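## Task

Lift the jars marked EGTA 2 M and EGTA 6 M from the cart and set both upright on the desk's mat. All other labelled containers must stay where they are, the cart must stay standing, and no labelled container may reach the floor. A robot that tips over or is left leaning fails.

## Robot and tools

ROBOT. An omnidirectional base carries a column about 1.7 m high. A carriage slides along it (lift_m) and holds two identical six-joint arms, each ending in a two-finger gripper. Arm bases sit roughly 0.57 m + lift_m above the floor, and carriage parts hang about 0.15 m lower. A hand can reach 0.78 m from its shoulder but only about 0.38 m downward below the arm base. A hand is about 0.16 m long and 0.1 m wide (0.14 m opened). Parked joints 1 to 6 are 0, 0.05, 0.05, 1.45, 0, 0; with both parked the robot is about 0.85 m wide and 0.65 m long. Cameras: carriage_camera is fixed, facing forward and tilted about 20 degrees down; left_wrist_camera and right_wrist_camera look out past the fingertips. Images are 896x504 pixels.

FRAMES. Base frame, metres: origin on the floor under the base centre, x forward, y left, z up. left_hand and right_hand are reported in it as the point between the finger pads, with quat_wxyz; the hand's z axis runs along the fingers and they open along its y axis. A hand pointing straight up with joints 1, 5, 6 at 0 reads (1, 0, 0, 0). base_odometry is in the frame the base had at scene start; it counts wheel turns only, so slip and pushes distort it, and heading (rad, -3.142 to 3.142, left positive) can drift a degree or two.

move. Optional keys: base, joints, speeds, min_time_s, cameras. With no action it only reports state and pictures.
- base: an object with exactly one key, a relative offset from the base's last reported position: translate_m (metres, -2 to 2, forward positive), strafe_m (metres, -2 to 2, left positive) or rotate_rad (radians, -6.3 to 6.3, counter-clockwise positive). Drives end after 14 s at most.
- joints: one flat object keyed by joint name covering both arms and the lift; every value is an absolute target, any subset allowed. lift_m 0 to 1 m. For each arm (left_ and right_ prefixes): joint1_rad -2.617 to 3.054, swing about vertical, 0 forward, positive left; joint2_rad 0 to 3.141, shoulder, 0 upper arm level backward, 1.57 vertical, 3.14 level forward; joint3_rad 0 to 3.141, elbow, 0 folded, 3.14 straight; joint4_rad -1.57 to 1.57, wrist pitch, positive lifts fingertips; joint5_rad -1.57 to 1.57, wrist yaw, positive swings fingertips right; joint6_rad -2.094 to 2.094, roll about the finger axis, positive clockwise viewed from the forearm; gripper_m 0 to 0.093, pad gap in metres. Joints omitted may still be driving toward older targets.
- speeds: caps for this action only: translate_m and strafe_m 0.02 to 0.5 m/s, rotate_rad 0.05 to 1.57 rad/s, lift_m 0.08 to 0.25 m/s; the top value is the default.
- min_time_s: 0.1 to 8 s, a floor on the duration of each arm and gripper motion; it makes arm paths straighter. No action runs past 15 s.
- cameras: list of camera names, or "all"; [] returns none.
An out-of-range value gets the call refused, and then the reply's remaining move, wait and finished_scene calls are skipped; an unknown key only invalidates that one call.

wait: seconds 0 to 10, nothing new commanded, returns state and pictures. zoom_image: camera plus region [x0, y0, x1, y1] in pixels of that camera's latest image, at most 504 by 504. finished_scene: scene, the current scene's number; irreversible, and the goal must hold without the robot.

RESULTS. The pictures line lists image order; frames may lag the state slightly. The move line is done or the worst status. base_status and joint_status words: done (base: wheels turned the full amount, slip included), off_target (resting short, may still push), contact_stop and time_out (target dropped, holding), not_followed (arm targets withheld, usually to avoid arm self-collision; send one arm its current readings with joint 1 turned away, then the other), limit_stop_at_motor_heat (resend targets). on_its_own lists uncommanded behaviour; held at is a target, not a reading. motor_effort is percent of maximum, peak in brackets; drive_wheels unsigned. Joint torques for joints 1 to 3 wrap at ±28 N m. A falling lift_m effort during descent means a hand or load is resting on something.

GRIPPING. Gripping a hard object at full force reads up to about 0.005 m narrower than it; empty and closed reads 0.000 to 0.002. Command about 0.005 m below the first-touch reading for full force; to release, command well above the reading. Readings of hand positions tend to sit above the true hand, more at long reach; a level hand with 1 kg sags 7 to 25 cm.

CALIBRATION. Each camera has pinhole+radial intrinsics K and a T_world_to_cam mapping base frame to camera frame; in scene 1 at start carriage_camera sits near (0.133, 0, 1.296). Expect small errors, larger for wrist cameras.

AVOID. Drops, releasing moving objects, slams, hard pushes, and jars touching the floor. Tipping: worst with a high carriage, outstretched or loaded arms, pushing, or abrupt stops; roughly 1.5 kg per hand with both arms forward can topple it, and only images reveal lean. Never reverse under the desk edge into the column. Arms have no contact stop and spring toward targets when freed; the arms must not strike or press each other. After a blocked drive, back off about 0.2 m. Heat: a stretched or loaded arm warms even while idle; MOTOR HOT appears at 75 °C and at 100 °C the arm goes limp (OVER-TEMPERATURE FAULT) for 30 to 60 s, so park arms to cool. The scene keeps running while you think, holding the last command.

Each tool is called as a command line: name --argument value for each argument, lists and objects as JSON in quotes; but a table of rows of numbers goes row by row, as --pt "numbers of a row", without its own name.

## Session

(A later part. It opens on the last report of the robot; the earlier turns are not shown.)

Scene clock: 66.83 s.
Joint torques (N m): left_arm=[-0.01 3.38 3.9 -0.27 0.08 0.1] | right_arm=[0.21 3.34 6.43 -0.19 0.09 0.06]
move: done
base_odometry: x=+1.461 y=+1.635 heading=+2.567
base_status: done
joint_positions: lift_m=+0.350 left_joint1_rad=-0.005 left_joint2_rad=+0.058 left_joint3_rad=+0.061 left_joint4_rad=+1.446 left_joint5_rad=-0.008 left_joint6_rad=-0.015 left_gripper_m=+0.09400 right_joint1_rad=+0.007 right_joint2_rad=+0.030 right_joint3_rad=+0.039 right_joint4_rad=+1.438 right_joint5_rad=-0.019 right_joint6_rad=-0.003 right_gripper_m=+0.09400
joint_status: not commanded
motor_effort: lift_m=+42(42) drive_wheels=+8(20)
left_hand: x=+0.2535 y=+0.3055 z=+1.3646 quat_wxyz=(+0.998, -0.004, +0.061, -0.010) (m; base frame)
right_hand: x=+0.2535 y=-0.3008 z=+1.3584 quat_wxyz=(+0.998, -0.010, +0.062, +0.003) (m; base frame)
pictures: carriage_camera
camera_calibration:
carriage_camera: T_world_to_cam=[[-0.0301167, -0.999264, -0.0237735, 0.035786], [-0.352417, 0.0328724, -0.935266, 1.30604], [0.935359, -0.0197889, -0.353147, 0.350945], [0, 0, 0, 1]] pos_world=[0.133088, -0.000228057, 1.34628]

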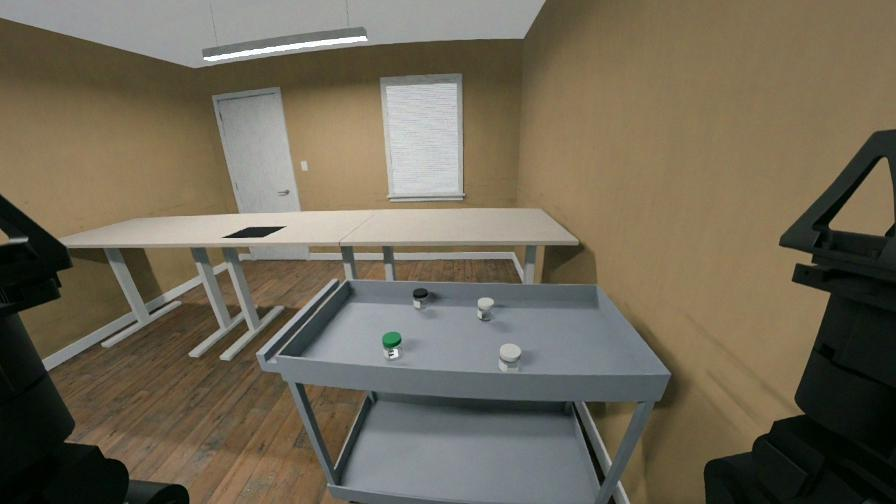

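move --base '{"translate_m": 0.21}' --speeds '{"translate_m": 0.1}' --joints '{"lift_m": 0.47}' --cameras '["carriage_camera"]'

move --joints '{"left_joint1_rad": -0.415, "left_joint2_rad": 2.324, "left_joint3_rad": 1.308, "left_joint4_rad": -0.555, "left_joint5_rad": 0, "left_joint6_rad": 0}' --min_time_s 4 --cameras '["left_wrist_camera", "carriage_camera"]'

Scene clock: 72.87 s.
Joint torques (N m): left_arm=[0.02 3.9 4.15 -0.3 0.08 0.09] | right_arm=[0.18 3.43 6.42 -0.2 0.09 0.07]
move: done
base_odometry: x=+1.285 y=+1.749 heading=+2.568
base_status: done
joint_positions: lift_m=+0.470 left_joint1_rad=-0.005 left_joint2_rad=+0.052 left_joint3_rad=+0.057 left_joint4_rad=+1.448 left_joint5_rad=-0.008 left_joint6_rad=-0.015 left_gripper_m=+0.09400 right_joint1_rad=+0.007 right_joint2_rad=+0.030 right_joint3_rad=+0.039 right_joint4_rad=+1.439 right_joint5_rad=-0.019 right_joint6_rad=-0.003 right_gripper_m=+0.09400
joint_status: all done
motor_effort: lift_m=+42(51) drive_wheels=+9(18)
left_hand: x=+0.2524 y=+0.3055 z=+1.4836 quat_wxyz=(+0.998, -0.004, +0.059, -0.010) (m; base frame)
right_hand: x=+0.2533 y=-0.3008 z=+1.4784 quat_wxyz=(+0.998, -0.010, +0.062, +0.003) (m; base frame)
pictures: carriage_camera
camera_calibration:
carriage_camera: T_world_to_cam=[[-0.0301167, -0.999264, -0.0237735, 0.0386383], [-0.352417, 0.0328724, -0.935266, 1.41825], [0.935359, -0.0197889, -0.353147, 0.393315], [0, 0, 0, 1]] pos_world=[0.133088, -0.000228057, 1.46626]

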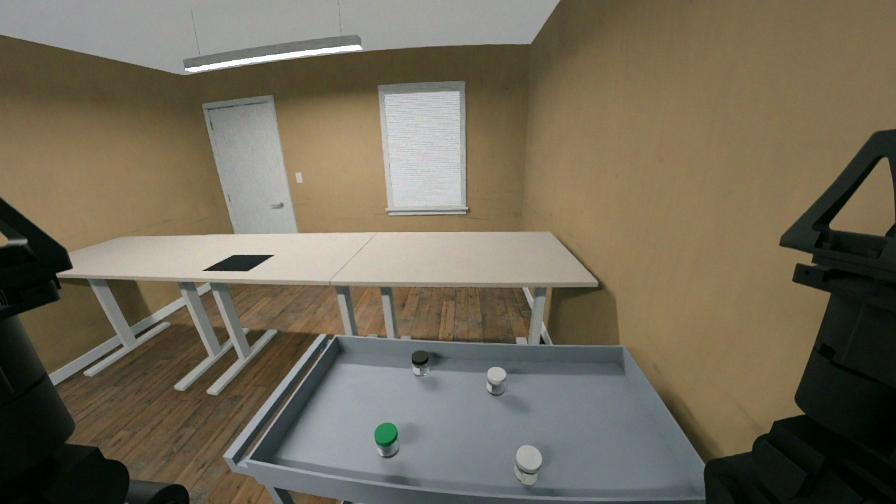

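Scene clock: 77.17 s.
Joint torques (N m): left_arm=[-1.02 -11.41 6.28 0.2 0.09 0.09] | right_arm=[0.23 3.36 6.39 -0.2 0.09 0.06]
move: done
base_odometry: x=+1.285 y=+1.749 heading=+2.568
base_status: not commanded
joint_positions: lift_m=+0.470 left_joint1_rad=-0.408 left_joint2_rad=+2.314 left_joint3_rad=+1.282 left_joint4_rad=-0.544 left_joint5_rad=-0.008 left_joint6_rad=-0.015 left_gripper_m=+0.09400 right_joint1_rad=+0.007 right_joint2_rad=+0.030 right_joint3_rad=+0.039 right_joint4_rad=+1.439 right_joint5_rad=-0.019 right_joint6_rad=-0.003 right_gripper_m=+0.09400
joint_status: all done
motor_effort: lift_m=+42(43) drive_wheels=+9(9)
left_hand: x=+0.5667 y=+0.1570 z=+0.9333 quat_wxyz=(-0.002, +0.195, +0.981, +0.004) (m; base frame)
right_hand: x=+0.2533 y=-0.3008 z=+1.4784 quat_wxyz=(+0.998, -0.010, +0.062, +0.003) (m; base frame)
pictures: carriage_camera, left_wrist_camera
camera_calibration:
carriage_camera: T_world_to_cam=[[-0.0301167, -0.999264, -0.0237735, 0.0386383], [-0.352417, 0.0328724, -0.935266, 1.41825], [0.935359, -0.0197889, -0.353147, 0.393315], [0, 0, 0, 1]] pos_world=[0.133088, -0.000228057, 1.46626]
left_wrist_camera: T_world_to_cam=[[-0.39562, -0.918354, 0.0105082, 0.360538], [-0.729953, 0.321361, 0.603238, -0.195831], [-0.557363, 0.230983, -0.797492, 1.1459], [0, 0, 0, 1]] pos_world=[0.638368, 0.129352, 1.02819]

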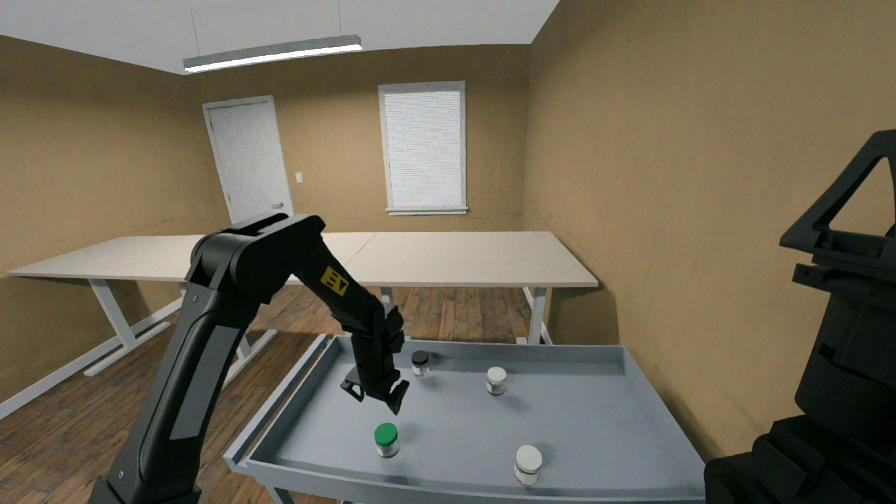

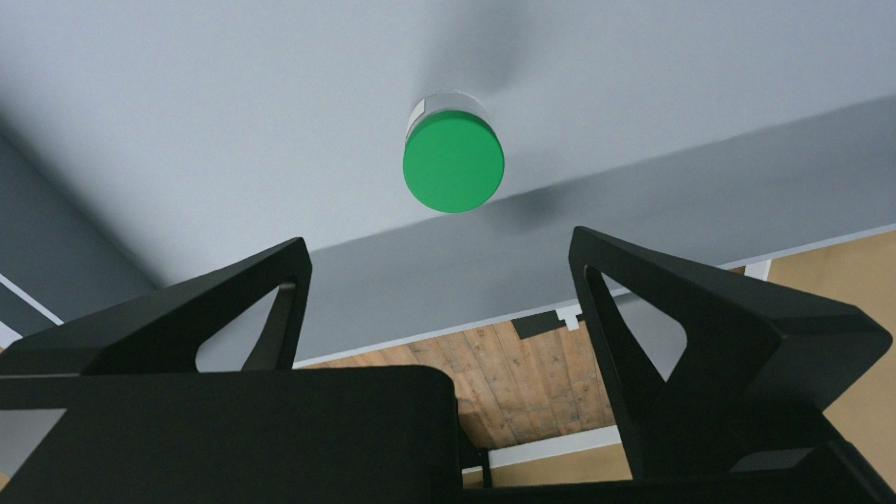

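move --joints '{"lift_m": 0.355}' --speeds '{"lift_m": 0.08}' --cameras '["left_wrist_camera", "carriage_camera"]'

move --joints '{"left_gripper_m": 0.058}' --min_time_s 2.5 --cameras '["left_wrist_camera"]'

Scene clock: 79.70 s.
Joint torques (N m): left_arm=[-0.9 -12.03 5.85 0.2 0.09 0.09] | right_arm=[0.18 3.38 6.41 -0.22 0.09 0.06]
move: done
base_odometry: x=+1.285 y=+1.749 heading=+2.568
base_status: not commanded
joint_positions: lift_m=+0.355 left_joint1_rad=-0.408 left_joint2_rad=+2.320 left_joint3_rad=+1.287 left_joint4_rad=-0.549 left_joint5_rad=-0.008 left_joint6_rad=-0.015 left_gripper_m=+0.09400 right_joint1_rad=+0.007 right_joint2_rad=+0.030 right_joint3_rad=+0.039 right_joint4_rad=+1.439 right_joint5_rad=-0.019 right_joint6_rad=-0.003 right_gripper_m=+0.09400
joint_status: all done
motor_effort: lift_m=+35(36) drive_wheels=+9(9)
left_hand: x=+0.5662 y=+0.1572 z=+0.8175 quat_wxyz=(-0.005, +0.195, +0.981, +0.005) (m; base frame)
right_hand: x=+0.2533 y=-0.3008 z=+1.3640 quat_wxyz=(+0.998, -0.010, +0.062, +0.003) (m; base frame)
pictures: carriage_camera, left_wrist_camera
camera_calibration:
carriage_camera: T_world_to_cam=[[-0.0301167, -0.999264, -0.0237735, 0.0359165], [-0.352417, 0.0328724, -0.935266, 1.31117], [0.935359, -0.0197889, -0.353147, 0.352884], [0, 0, 0, 1]] pos_world=[0.133088, -0.000228057, 1.35177]
left_wrist_camera: T_world_to_cam=[[-0.395561, -0.91838, 0.0105011, 0.361731], [-0.726559, 0.319894, 0.608095, -0.132072], [-0.561821, 0.232909, -0.793795, 1.05245], [0, 0, 0, 1]] pos_world=[0.638418, 0.129331, 0.911944]

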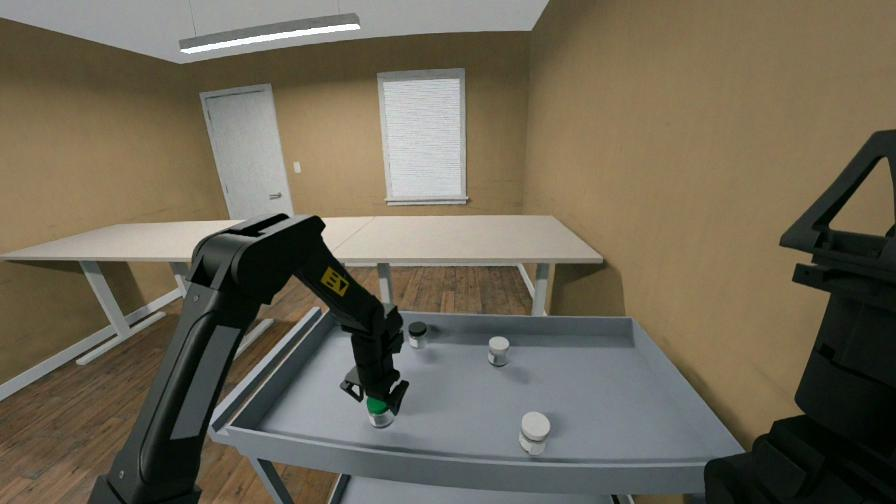

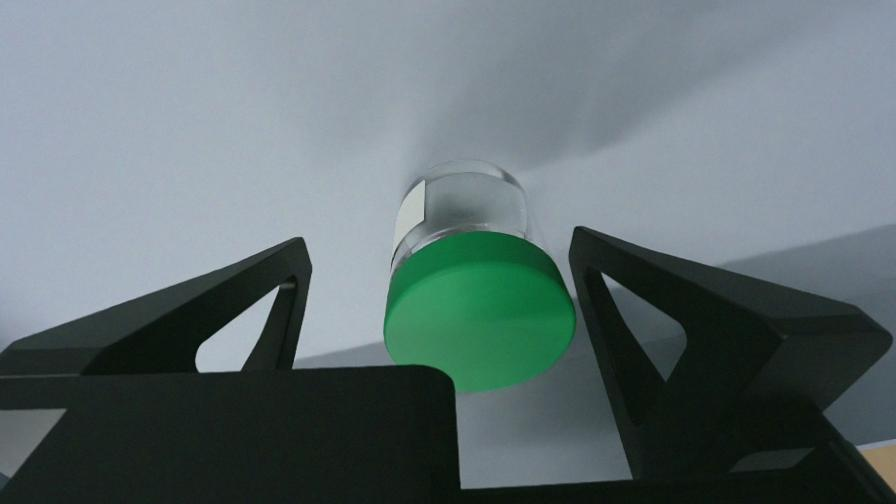

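Scene clock: 82.50 s.
Joint torques (N m): left_arm=[-0.87 -12.05 5.83 0.2 0.09 0.09] | right_arm=[0.23 3.33 6.42 -0.21 0.09 0.06]
move: done
base_odometry: x=+1.285 y=+1.749 heading=+2.568
base_status: not commanded
joint_positions: lift_m=+0.355 left_joint1_rad=-0.409 left_joint2_rad=+2.320 left_joint3_rad=+1.287 left_joint4_rad=-0.549 left_joint5_rad=-0.007 left_joint6_rad=-0.015 left_gripper_m=+0.05807 right_joint1_rad=+0.007 right_joint2_rad=+0.030 right_joint3_rad=+0.039 right_joint4_rad=+1.439 right_joint5_rad=-0.019 right_joint6_rad=-0.003 right_gripper_m=+0.09400
joint_status: all done
motor_effort: lift_m=+36(36) drive_wheels=+9(9)
left_hand: x=+0.5660 y=+0.1567 z=+0.8175 quat_wxyz=(-0.005, +0.196, +0.981, +0.005) (m; base frame)
right_hand: x=+0.2533 y=-0.3008 z=+1.3640 quat_wxyz=(+0.998, -0.010, +0.062, +0.003) (m; base frame)
pictures: left_wrist_camera
camera_calibration:
left_wrist_camera: T_world_to_cam=[[-0.396956, -0.917773, 0.0108826, 0.361478], [-0.72598, 0.321212, 0.608092, -0.1326], [-0.561586, 0.233486, -0.793792, 1.05222], [0, 0, 0, 1]] pos_world=[0.638139, 0.128669, 0.911942]

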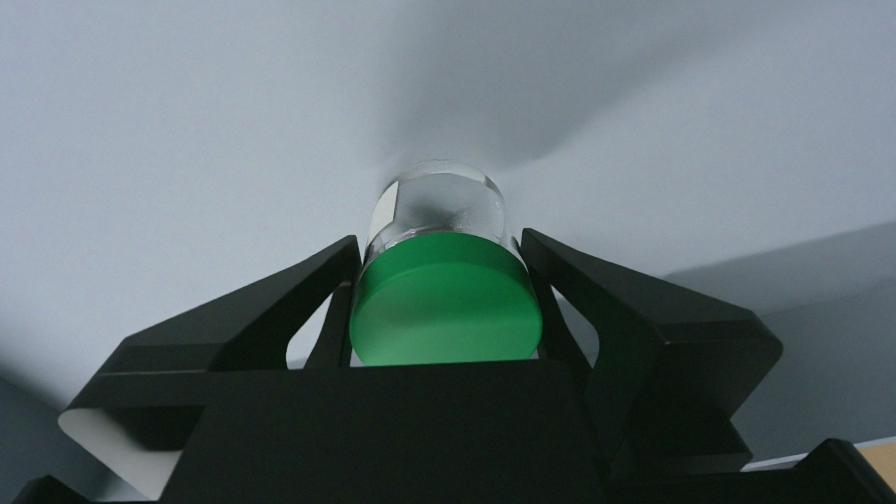

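move --joints '{"left_gripper_m": 0.050}' --min_time_s 1.5 --cameras '["left_wrist_camera"]'

move --joints '{"lift_m": 0.47}' --speeds '{"lift_m": 0.08}' --cameras '["left_wrist_camera", "carriage_camera"]'

Scene clock: 84.77 s.
Joint torques (N m): left_arm=[-0.9 -12.04 5.86 0.2 0.09 0.09] | right_arm=[0.18 3.36 6.38 -0.21 0.09 0.07]
move: done
base_odometry: x=+1.285 y=+1.749 heading=+2.568
base_status: not commanded
joint_positions: lift_m=+0.355 left_joint1_rad=-0.409 left_joint2_rad=+2.320 left_joint3_rad=+1.287 left_joint4_rad=-0.549 left_joint5_rad=-0.007 left_joint6_rad=-0.015 left_gripper_m=+0.05390 right_joint1_rad=+0.007 right_joint2_rad=+0.030 right_joint3_rad=+0.039 right_joint4_rad=+1.439 right_joint5_rad=-0.019 right_joint6_rad=-0.003 right_gripper_m=+0.09400
joint_status: all done
motor_effort: lift_m=+35(36) drive_wheels=+9(9)
left_hand: x=+0.5660 y=+0.1567 z=+0.8175 quat_wxyz=(-0.005, +0.196, +0.981, +0.005) (m; base frame)
right_hand: x=+0.2533 y=-0.3008 z=+1.3640 quat_wxyz=(+0.998, -0.010, +0.062, +0.003) (m; base frame)
pictures: left_wrist_camera
camera_calibration:
left_wrist_camera: T_world_to_cam=[[-0.396956, -0.917773, 0.0108826, 0.361478], [-0.72598, 0.321212, 0.608092, -0.1326], [-0.561586, 0.233486, -0.793792, 1.05222], [0, 0, 0, 1]] pos_world=[0.638139, 0.128669, 0.911942]

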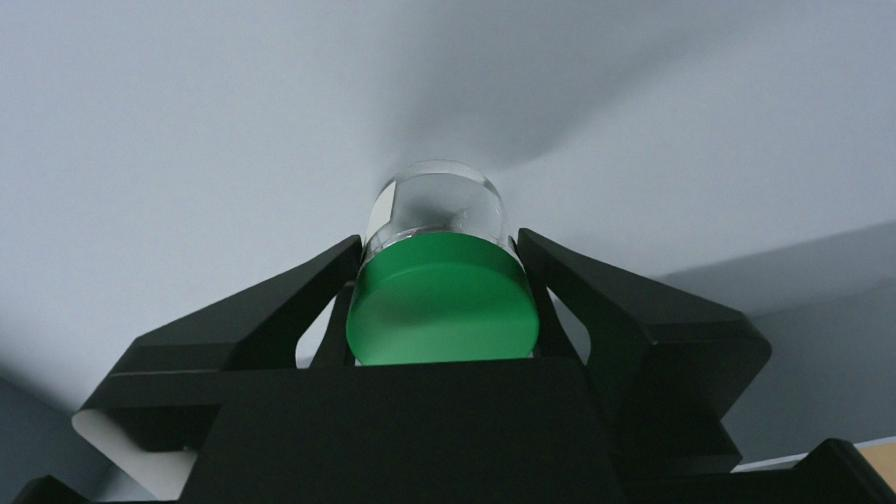

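Scene clock: 86.57 s.
Joint torques (N m): left_arm=[-0.98 -12.64 5.72 0.21 0.09 0.09] | right_arm=[0.2 3.34 6.39 -0.2 0.09 0.06]
move: done
base_odometry: x=+1.285 y=+1.749 heading=+2.568
base_status: not commanded
joint_positions: lift_m=+0.470 left_joint1_rad=-0.409 left_joint2_rad=+2.325 left_joint3_rad=+1.288 left_joint4_rad=-0.551 left_joint5_rad=-0.007 left_joint6_rad=-0.015 left_gripper_m=+0.05390 right_joint1_rad=+0.007 right_joint2_rad=+0.030 right_joint3_rad=+0.039 right_joint4_rad=+1.439 right_joint5_rad=-0.019 right_joint6_rad=-0.003 right_gripper_m=+0.09400
joint_status: all done
motor_effort: lift_m=+42(51) drive_wheels=+9(9)
left_hand: x=+0.5652 y=+0.1570 z=+0.9307 quat_wxyz=(-0.007, +0.196, +0.981, +0.005) (m; base frame)
right_hand: x=+0.2533 y=-0.3008 z=+1.4784 quat_wxyz=(+0.998, -0.010, +0.062, +0.003) (m; base frame)
pictures: carriage_camera, left_wrist_camera
camera_calibration:
carriage_camera: T_world_to_cam=[[-0.0301167, -0.999264, -0.0237735, 0.0386372], [-0.352417, 0.0328724, -0.935266, 1.4182], [0.935359, -0.0197889, -0.353147, 0.393297], [0, 0, 0, 1]] pos_world=[0.133088, -0.000228057, 1.46621]
left_wrist_camera: T_world_to_cam=[[-0.396911, -0.917793, 0.010877, 0.360229], [-0.723418, 0.320101, 0.61172, -0.206734], [-0.564914, 0.23493, -0.791, 1.14067], [0, 0, 0, 1]] pos_world=[0.637803, 0.128815, 1.02481]

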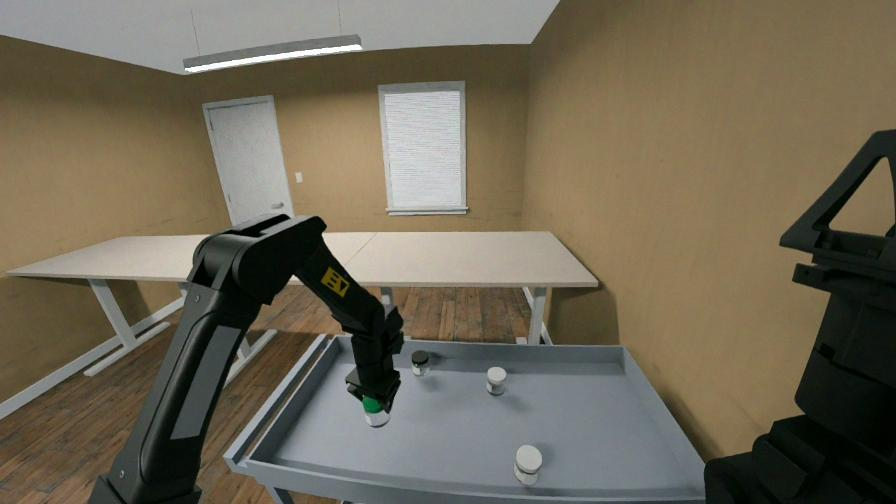

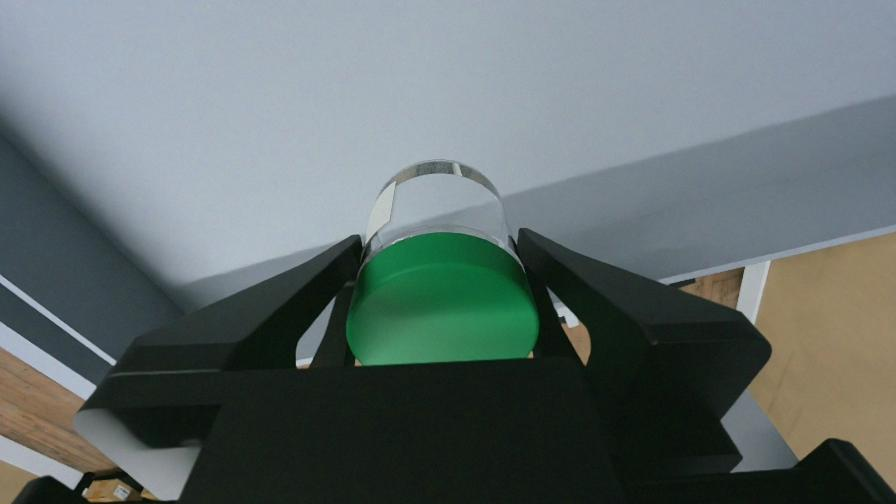

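move --joints '{"right_joint1_rad": 0.286, "right_joint2_rad": 2.594, "right_joint3_rad": 1.829, "right_joint4_rad": -0.435, "right_joint5_rad": 0, "right_joint6_rad": 0}' --min_time_s 4.5 --cameras '["right_wrist_camera", "carriage_camera"]'

Scene clock: 92.20 s.
Joint torques (N m): left_arm=[-0.88 -12.45 5.72 0.21 0.09 0.09] | right_arm=[0.77 -11.85 8.43 1.22 0.2 0.09]
move: done
base_odometry: x=+1.285 y=+1.749 heading=+2.568
base_status: not commanded
joint_positions: lift_m=+0.470 left_joint1_rad=-0.409 left_joint2_rad=+2.325 left_joint3_rad=+1.288 left_joint4_rad=-0.551 left_joint5_rad=-0.007 left_joint6_rad=-0.015 left_gripper_m=+0.05390 right_joint1_rad=+0.280 right_joint2_rad=+2.579 right_joint3_rad=+1.807 right_joint4_rad=-0.422 right_joint5_rad=-0.016 right_joint6_rad=-0.003 right_gripper_m=+0.09400
joint_status: all done
motor_effort: lift_m=+42(43) drive_wheels=+9(9)
left_hand: x=+0.5652 y=+0.1570 z=+0.9307 quat_wxyz=(-0.007, +0.196, +0.981, +0.005) (m; base frame)
right_hand: x=+0.7515 y=-0.1494 z=+0.9487 quat_wxyz=(+0.185, -0.140, +0.972, +0.033) (m; base frame)
pictures: carriage_camera, right_wrist_camera
camera_calibration:
carriage_camera: T_world_to_cam=[[-0.0301167, -0.999264, -0.0237735, 0.0386372], [-0.352417, 0.0328724, -0.935266, 1.4182], [0.935359, -0.0197889, -0.353147, 0.393298], [0, 0, 0, 1]] pos_world=[0.133088, -0.000228057, 1.46621]
right_wrist_camera: T_world_to_cam=[[0.221578, -0.974759, -0.0273345, -0.282138], [-0.951812, -0.222287, 0.211289, 0.488424], [-0.212032, -0.0207998, -0.977041, 1.20624], [0, 0, 0, 1]] pos_world=[0.783165, -0.141357, 1.06764]

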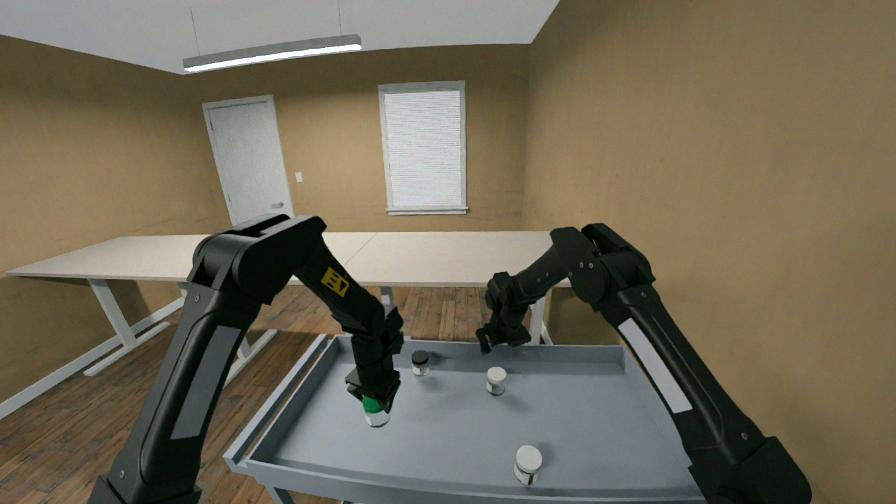

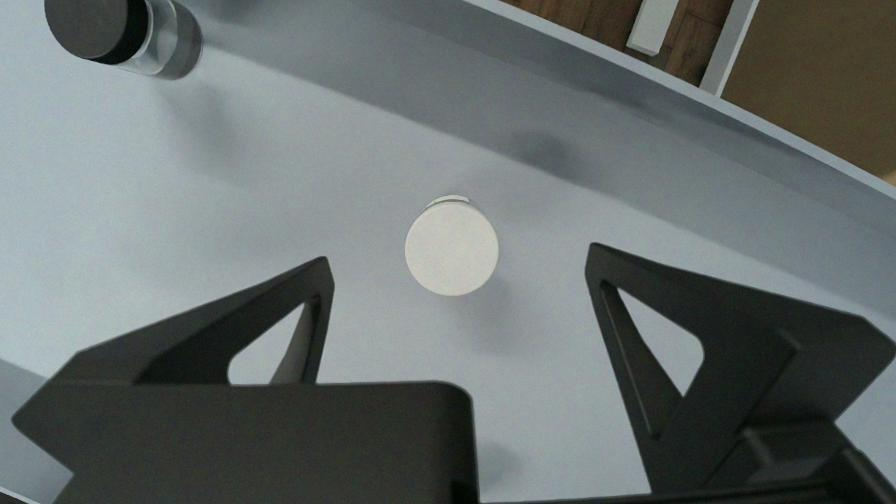

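move --joints '{"right_joint4_rad": -0.49}' --min_time_s 1 --cameras '[]'

move --joints '{"lift_m": 0.343}' --speeds '{"lift_m": 0.08}' --cameras '["right_wrist_camera", "carriage_camera", "left_wrist_camera"]'

Scene clock: 94.60 s.
Joint torques (N m): left_arm=[-0.88 -12.44 5.71 0.21 0.08 0.09] | right_arm=[0.79 -11.77 8.29 1.14 0.24 0.1]
move: done
base_odometry: x=+1.285 y=+1.749 heading=+2.568
base_status: not commanded
joint_positions: lift_m=+0.470 left_joint1_rad=-0.409 left_joint2_rad=+2.325 left_joint3_rad=+1.288 left_joint4_rad=-0.551 left_joint5_rad=-0.007 left_joint6_rad=-0.015 left_gripper_m=+0.05390 right_joint1_rad=+0.280 right_joint2_rad=+2.579 right_joint3_rad=+1.807 right_joint4_rad=-0.478 right_joint5_rad=-0.016 right_joint6_rad=-0.003 right_gripper_m=+0.09400
joint_status: all done
motor_effort: lift_m=+42(43) drive_wheels=+9(9)
left_hand: x=+0.5652 y=+0.1570 z=+0.9307 quat_wxyz=(-0.007, +0.196, +0.981, +0.005) (m; base frame)
right_hand: x=+0.7391 y=-0.1530 z=+0.9441 quat_wxyz=(+0.157, -0.141, +0.977, +0.030) (m; base frame)
pictures: none
No camera images: "cameras" was empty.

Scene clock: 96.57 s.
Joint torques (N m): left_arm=[-0.83 -9.92 4.59 0.64 0.1 0.09] | right_arm=[0.83 -12.36 7.77 1.14 0.23 0.09]
move: done
base_odometry: x=+1.285 y=+1.749 heading=+2.568
base_status: not commanded
joint_positions: lift_m=+0.344 left_joint1_rad=-0.409 left_joint2_rad=+2.299 left_joint3_rad=+1.304 left_joint4_rad=-0.602 left_joint5_rad=-0.007 left_joint6_rad=-0.014 left_gripper_m=+0.05390 right_joint1_rad=+0.280 right_joint2_rad=+2.585 right_joint3_rad=+1.813 right_joint4_rad=-0.483 right_joint5_rad=-0.015 right_joint6_rad=-0.003 right_gripper_m=+0.09400
joint_status: all done
motor_effort: lift_m=+33(33) drive_wheels=+9(9)
left_hand: x=+0.5651 y=+0.1570 z=+0.8167 quat_wxyz=(-0.012, +0.196, +0.980, +0.006) (m; base frame)
right_hand: x=+0.7386 y=-0.1533 z=+0.8159 quat_wxyz=(+0.154, -0.141, +0.978, +0.029) (m; base frame)
pictures: carriage_camera, left_wrist_camera, right_wrist_camera
camera_calibration:
carriage_camera: T_world_to_cam=[[-0.0301167, -0.999264, -0.0237735, 0.0356381], [-0.352417, 0.0328724, -0.935266, 1.30022], [0.935359, -0.0197889, -0.353147, 0.348747], [0, 0, 0, 1]] pos_world=[0.133088, -0.000228057, 1.34005]
left_wrist_camera: T_world_to_cam=[[-0.397166, -0.917683, 0.0108744, 0.361599], [-0.717908, 0.318043, 0.619238, -0.14599], [-0.571723, 0.238133, -0.785128, 1.04892], [0, 0, 0, 1]] pos_world=[0.6385, 0.128481, 0.910008]
right_wrist_camera: T_world_to_cam=[[0.219834, -0.975265, -0.0230656, -0.288932], [-0.937586, -0.217753, 0.271137, 0.444746], [-0.269453, -0.0379791, -0.962264, 1.10136], [0, 0, 0, 1]] pos_world=[0.77727, -0.143111, 0.932549]

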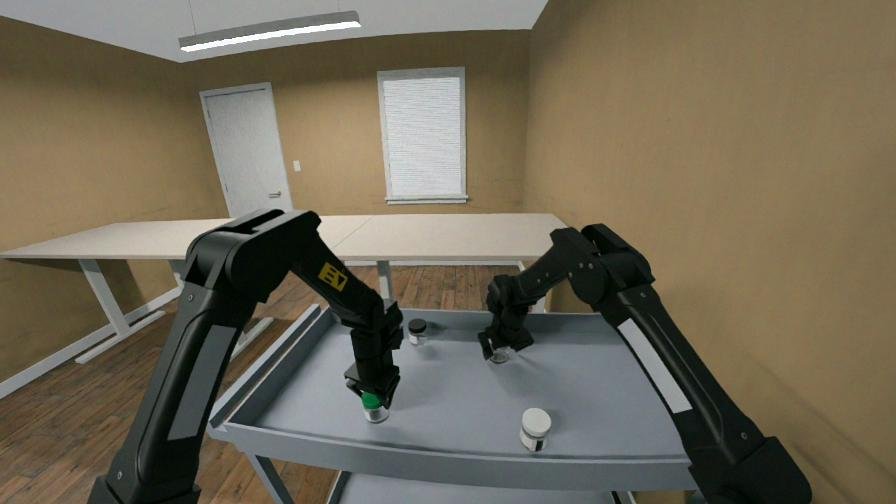

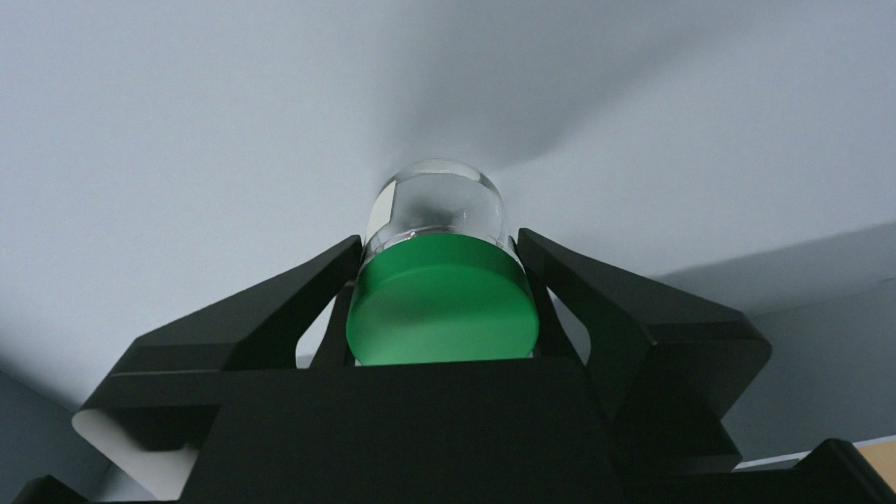

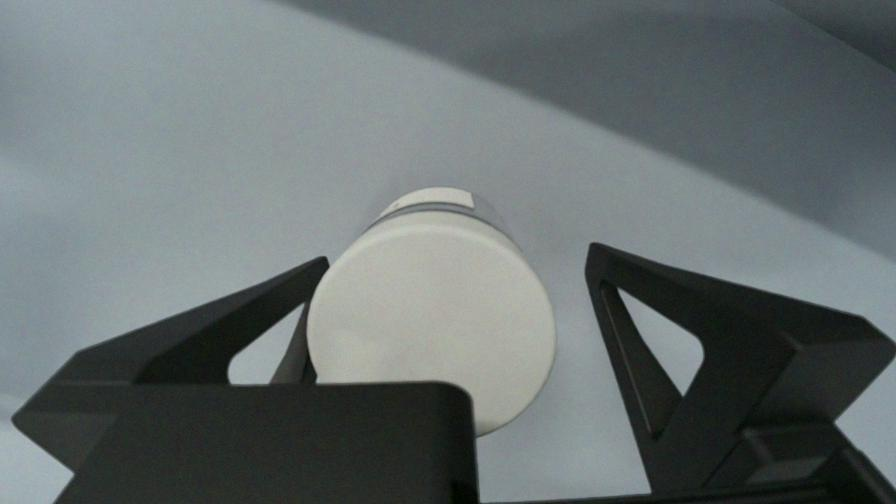

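move --joints '{"right_joint1_rad": 0.299, "right_gripper_m": 0.058}' --min_time_s 2.5 --cameras '[]'

move --joints '{"right_gripper_m": 0.050}' --min_time_s 1.5 --cameras '["right_wrist_camera"]'

move --joints '{"lift_m": 0.47}' --speeds '{"lift_m": 0.08}' --cameras '["right_wrist_camera", "carriage_camera"]'

Scene clock: 100.07 s.
Joint torques (N m): left_arm=[-0.9 -9.91 4.59 0.68 0.09 0.09] | right_arm=[0.83 -12.37 7.77 1.16 0.22 0.09]
move: done
base_odometry: x=+1.285 y=+1.749 heading=+2.568
base_status: not commanded
joint_positions: lift_m=+0.344 left_joint1_rad=-0.409 left_joint2_rad=+2.299 left_joint3_rad=+1.304 left_joint4_rad=-0.602 left_joint5_rad=-0.007 left_joint6_rad=-0.014 left_gripper_m=+0.05390 right_joint1_rad=+0.293 right_joint2_rad=+2.585 right_joint3_rad=+1.813 right_joint4_rad=-0.483 right_joint5_rad=-0.015 right_joint6_rad=-0.003 right_gripper_m=+0.05812
joint_status: all done
motor_effort: lift_m=+33(33) drive_wheels=+9(9)
left_hand: x=+0.5651 y=+0.1570 z=+0.8167 quat_wxyz=(-0.012, +0.196, +0.980, +0.006) (m; base frame)
right_hand: x=+0.7366 y=-0.1468 z=+0.8159 quat_wxyz=(+0.154, -0.147, +0.977, +0.030) (m; base frame)
pictures: none
No camera images: "cameras" was empty.

Scene clock: 101.87 s.
Joint torques (N m): left_arm=[-0.91 -9.92 4.59 0.68 0.09 0.09] | right_arm=[0.83 -12.34 7.75 1.16 0.22 0.1]
move: off_target
base_odometry: x=+1.285 y=+1.749 heading=+2.568
base_status: not commanded
joint_positions: lift_m=+0.344 left_joint1_rad=-0.409 left_joint2_rad=+2.299 left_joint3_rad=+1.304 left_joint4_rad=-0.602 left_joint5_rad=-0.007 left_joint6_rad=-0.014 left_gripper_m=+0.05390 right_joint1_rad=+0.293 right_joint2_rad=+2.585 right_joint3_rad=+1.813 right_joint4_rad=-0.483 right_joint5_rad=-0.014 right_joint6_rad=-0.003 right_gripper_m=+0.05440
joint_status: right_gripper_m off_target (ended at +0.05443, target +0.05000)
motor_effort: lift_m=+32(33) drive_wheels=+9(9)
left_hand: x=+0.5651 y=+0.1570 z=+0.8167 quat_wxyz=(-0.012, +0.196, +0.980, +0.006) (m; base frame)
right_hand: x=+0.7367 y=-0.1468 z=+0.8159 quat_wxyz=(+0.154, -0.147, +0.977, +0.030) (m; base frame)
pictures: right_wrist_camera
camera_calibration:
right_wrist_camera: T_world_to_cam=[[0.231981, -0.972455, -0.0227037, -0.291076], [-0.934826, -0.229334, 0.271119, 0.440622], [-0.268858, -0.0416705, -0.962278, 1.10012], [0, 0, 0, 1]] pos_world=[0.775204, -0.136167, 0.932549]

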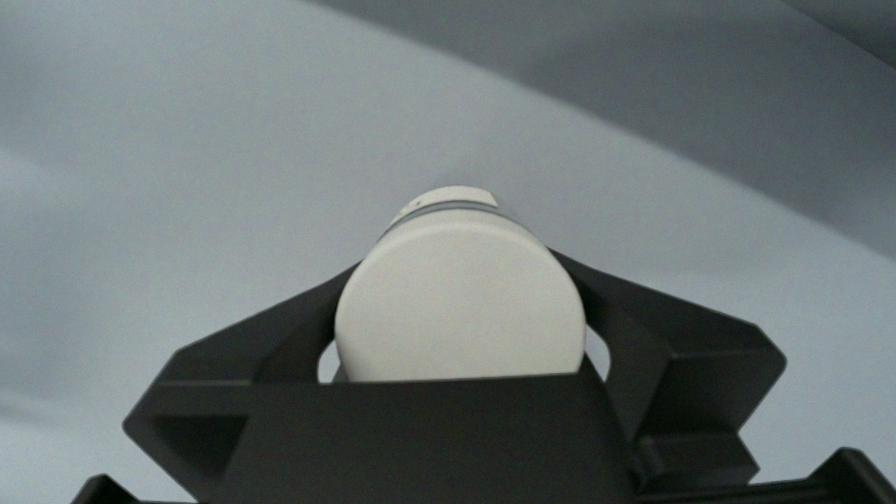

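Scene clock: 103.83 s.
Joint torques (N m): left_arm=[-0.88 -11.93 4.48 0.34 0.09 0.09] | right_arm=[0.85 -12.64 7.56 1.21 0.22 0.09]
move: done
base_odometry: x=+1.285 y=+1.749 heading=+2.568
base_status: not commanded
joint_positions: lift_m=+0.470 left_joint1_rad=-0.409 left_joint2_rad=+2.320 left_joint3_rad=+1.304 left_joint4_rad=-0.563 left_joint5_rad=-0.007 left_joint6_rad=-0.014 left_gripper_m=+0.05390 right_joint1_rad=+0.293 right_joint2_rad=+2.589 right_joint3_rad=+1.815 right_joint4_rad=-0.488 right_joint5_rad=-0.014 right_joint6_rad=-0.003 right_gripper_m=+0.05440
joint_status: all done
motor_effort: lift_m=+43(49) drive_wheels=+9(9)
left_hand: x=+0.5695 y=+0.1551 z=+0.9352 quat_wxyz=(-0.003, +0.196, +0.981, +0.004) (m; base frame)
right_hand: x=+0.7356 y=-0.1472 z=+0.9406 quat_wxyz=(+0.151, -0.147, +0.977, +0.029) (m; base frame)
pictures: carriage_camera, right_wrist_camera
camera_calibration:
carriage_camera: T_world_to_cam=[[-0.0301167, -0.999264, -0.0237735, 0.0386367], [-0.352417, 0.0328724, -0.935266, 1.41819], [0.935359, -0.0197889, -0.353147, 0.393291], [0, 0, 0, 1]] pos_world=[0.133088, -0.000228057, 1.46619]
right_wrist_camera: T_world_to_cam=[[0.231739, -0.97253, -0.0219836, -0.288886], [-0.93328, -0.228647, 0.276963, 0.399242], [-0.274381, -0.0436661, -0.960629, 1.22199], [0, 0, 0, 1]] pos_world=[0.774843, -0.136305, 1.05696]

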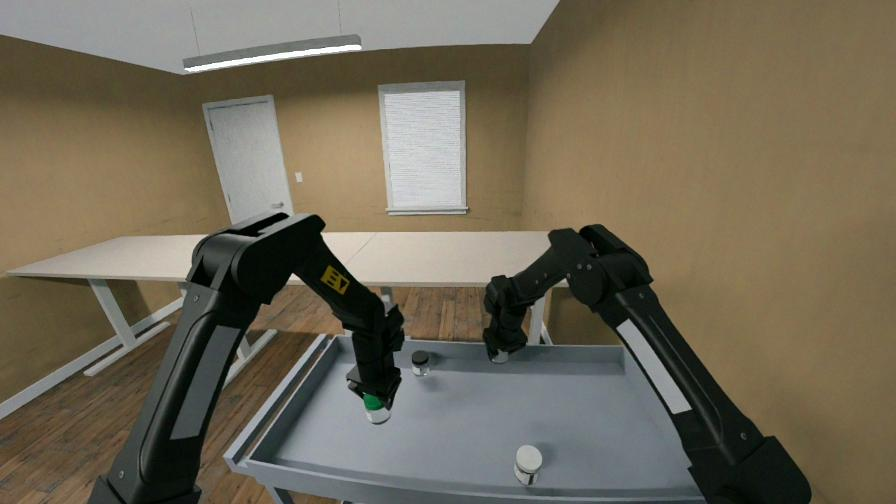

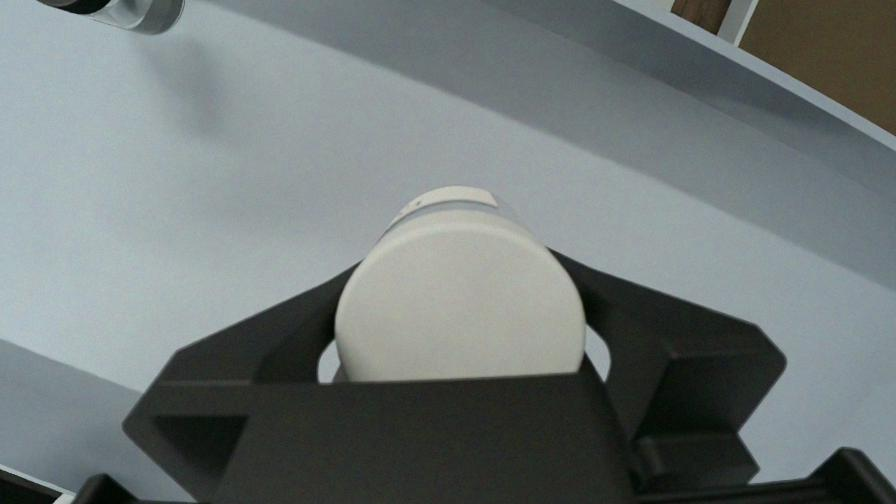

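move --base '{"translate_m": -0.35}' --speeds '{"translate_m": 0.2}' --joints '{"lift_m": 0.5}' --cameras '["carriage_camera"]'

move --base '{"strafe_m": 0.9}' --speeds '{"strafe_m": 0.25}' --cameras '["carriage_camera"]'

Scene clock: 109.33 s.
Joint torques (N m): left_arm=[-0.77 -13.14 4.52 0.25 0.09 0.09] | right_arm=[0.57 -13.34 7.16 1.21 0.21 0.1]
move: done
base_odometry: x=+1.579 y=+1.559 heading=+2.568
base_status: done
joint_positions: lift_m=+0.500 left_joint1_rad=-0.410 left_joint2_rad=+2.329 left_joint3_rad=+1.304 left_joint4_rad=-0.555 left_joint5_rad=-0.007 left_joint6_rad=-0.014 left_gripper_m=+0.05390 right_joint1_rad=+0.295 right_joint2_rad=+2.594 right_joint3_rad=+1.819 right_joint4_rad=-0.489 right_joint5_rad=-0.013 right_joint6_rad=-0.003 right_gripper_m=+0.05440
joint_status: all done
motor_effort: lift_m=+42(51) drive_wheels=+0(17)
left_hand: x=+0.5693 y=+0.1551 z=+0.9619 quat_wxyz=(-0.004, +0.197, +0.980, +0.004) (m; base frame)
right_hand: x=+0.7355 y=-0.1463 z=+0.9688 quat_wxyz=(+0.150, -0.148, +0.977, +0.028) (m; base frame)
pictures: carriage_camera
camera_calibration:
carriage_camera: T_world_to_cam=[[-0.0301167, -0.999264, -0.0237735, 0.0393501], [-0.352417, 0.0328724, -0.935266, 1.44625], [0.935359, -0.0197889, -0.353147, 0.403888], [0, 0, 0, 1]] pos_world=[0.133088, -0.000228057, 1.4962]

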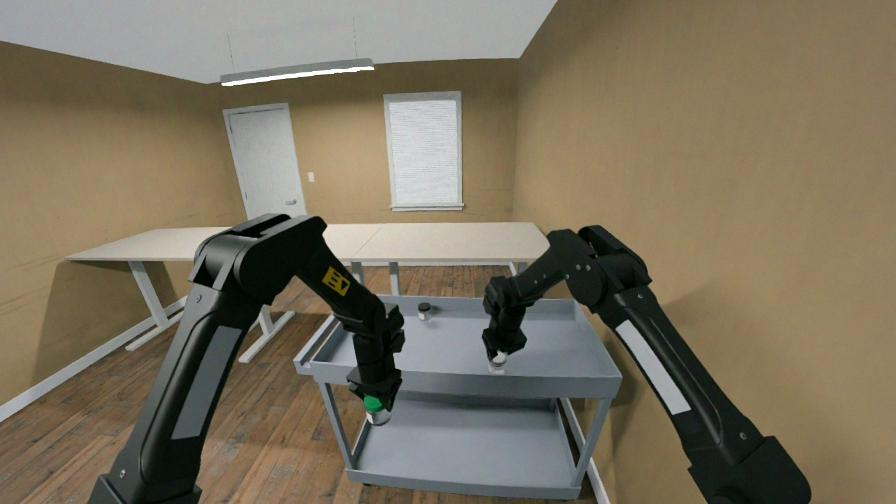

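Scene clock: 114.60 s.
Joint torques (N m): left_arm=[-0.57 -12.96 4.48 0.27 0.09 0.09] | right_arm=[-0.09 -13.19 7.15 1.22 0.23 0.09]
move: done
base_odometry: x=+1.091 y=+0.803 heading=+2.569
base_status: done
joint_positions: lift_m=+0.500 left_joint1_rad=-0.412 left_joint2_rad=+2.329 left_joint3_rad=+1.304 left_joint4_rad=-0.555 left_joint5_rad=-0.007 left_joint6_rad=-0.014 left_gripper_m=+0.05390 right_joint1_rad=+0.300 right_joint2_rad=+2.594 right_joint3_rad=+1.819 right_joint4_rad=-0.489 right_joint5_rad=-0.011 right_joint6_rad=-0.003 right_gripper_m=+0.05440
joint_status: not commanded
motor_effort: lift_m=+42(43) drive_wheels=-1(18)
left_hand: x=+0.5689 y=+0.1541 z=+0.9619 quat_wxyz=(-0.004, +0.198, +0.980, +0.004) (m; base frame)
right_hand: x=+0.7347 y=-0.1438 z=+0.9688 quat_wxyz=(+0.151, -0.150, +0.977, +0.028) (m; base frame)
pictures: carriage_camera
camera_calibration:
carriage_camera: T_world_to_cam=[[-0.0301167, -0.999264, -0.0237735, 0.0393501], [-0.352417, 0.0328724, -0.935266, 1.44625], [0.935359, -0.0197889, -0.353147, 0.403888], [0, 0, 0, 1]] pos_world=[0.133088, -0.000228057, 1.4962]

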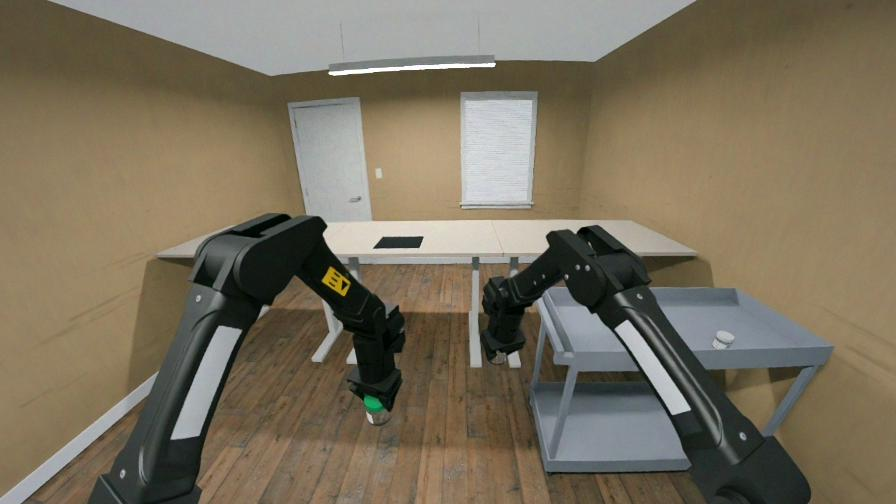

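move --base '{"strafe_m": 0.37}' --speeds '{"strafe_m": 0.25}' --cameras '[]'

move --base '{"translate_m": 1.1}' --speeds '{"translate_m": 0.25}' --cameras '["carriage_camera"]'

Scene clock: 118.57 s.
Joint torques (N m): left_arm=[-0.65 -12.97 4.38 0.28 0.08 0.09] | right_arm=[0.09 -13.2 7.15 1.25 0.19 0.09]
move: done
base_odometry: x=+0.891 y=+0.492 heading=+2.569
base_status: done
joint_positions: lift_m=+0.500 left_joint1_rad=-0.413 left_joint2_rad=+2.329 left_joint3_rad=+1.304 left_joint4_rad=-0.555 left_joint5_rad=-0.006 left_joint6_rad=-0.014 left_gripper_m=+0.05390 right_joint1_rad=+0.300 right_joint2_rad=+2.594 right_joint3_rad=+1.819 right_joint4_rad=-0.489 right_joint5_rad=-0.011 right_joint6_rad=-0.003 right_gripper_m=+0.05440
joint_status: not commanded
motor_effort: lift_m=+42(43) drive_wheels=-1(16)
left_hand: x=+0.5688 y=+0.1538 z=+0.9619 quat_wxyz=(-0.004, +0.198, +0.980, +0.004) (m; base frame)
right_hand: x=+0.7346 y=-0.1439 z=+0.9688 quat_wxyz=(+0.150, -0.150, +0.977, +0.028) (m; base frame)
pictures: none
No camera images: "cameras" was empty.

Scene clock: 124.27 s.
Joint torques (N m): left_arm=[-0.65 -13.07 4.49 0.33 0.07 0.09] | right_arm=[0.12 -13.19 7.16 1.23 0.19 0.09]
move: done
base_odometry: x=-0.035 y=+1.087 heading=+2.570
base_status: done
joint_positions: lift_m=+0.500 left_joint1_rad=-0.413 left_joint2_rad=+2.329 left_joint3_rad=+1.304 left_joint4_rad=-0.556 left_joint5_rad=-0.006 left_joint6_rad=-0.014 left_gripper_m=+0.05390 right_joint1_rad=+0.301 right_joint2_rad=+2.594 right_joint3_rad=+1.819 right_joint4_rad=-0.490 right_joint5_rad=-0.011 right_joint6_rad=-0.003 right_gripper_m=+0.05439
joint_status: not commanded
motor_effort: lift_m=+42(43) drive_wheels=-4(20)
left_hand: x=+0.5686 y=+0.1539 z=+0.9619 quat_wxyz=(-0.004, +0.198, +0.980, +0.004) (m; base frame)
right_hand: x=+0.7343 y=-0.1435 z=+0.9687 quat_wxyz=(+0.150, -0.151, +0.977, +0.028) (m; base frame)
pictures: carriage_camera
camera_calibration:
carriage_camera: T_world_to_cam=[[-0.0301167, -0.999264, -0.0237735, 0.0393501], [-0.352417, 0.0328724, -0.935266, 1.44625], [0.935359, -0.0197889, -0.353147, 0.403888], [0, 0, 0, 1]] pos_world=[0.133088, -0.000228057, 1.4962]

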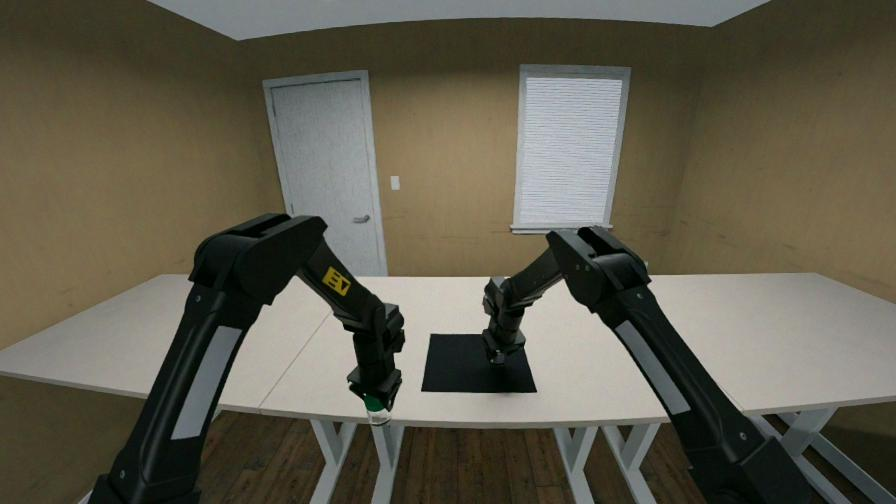

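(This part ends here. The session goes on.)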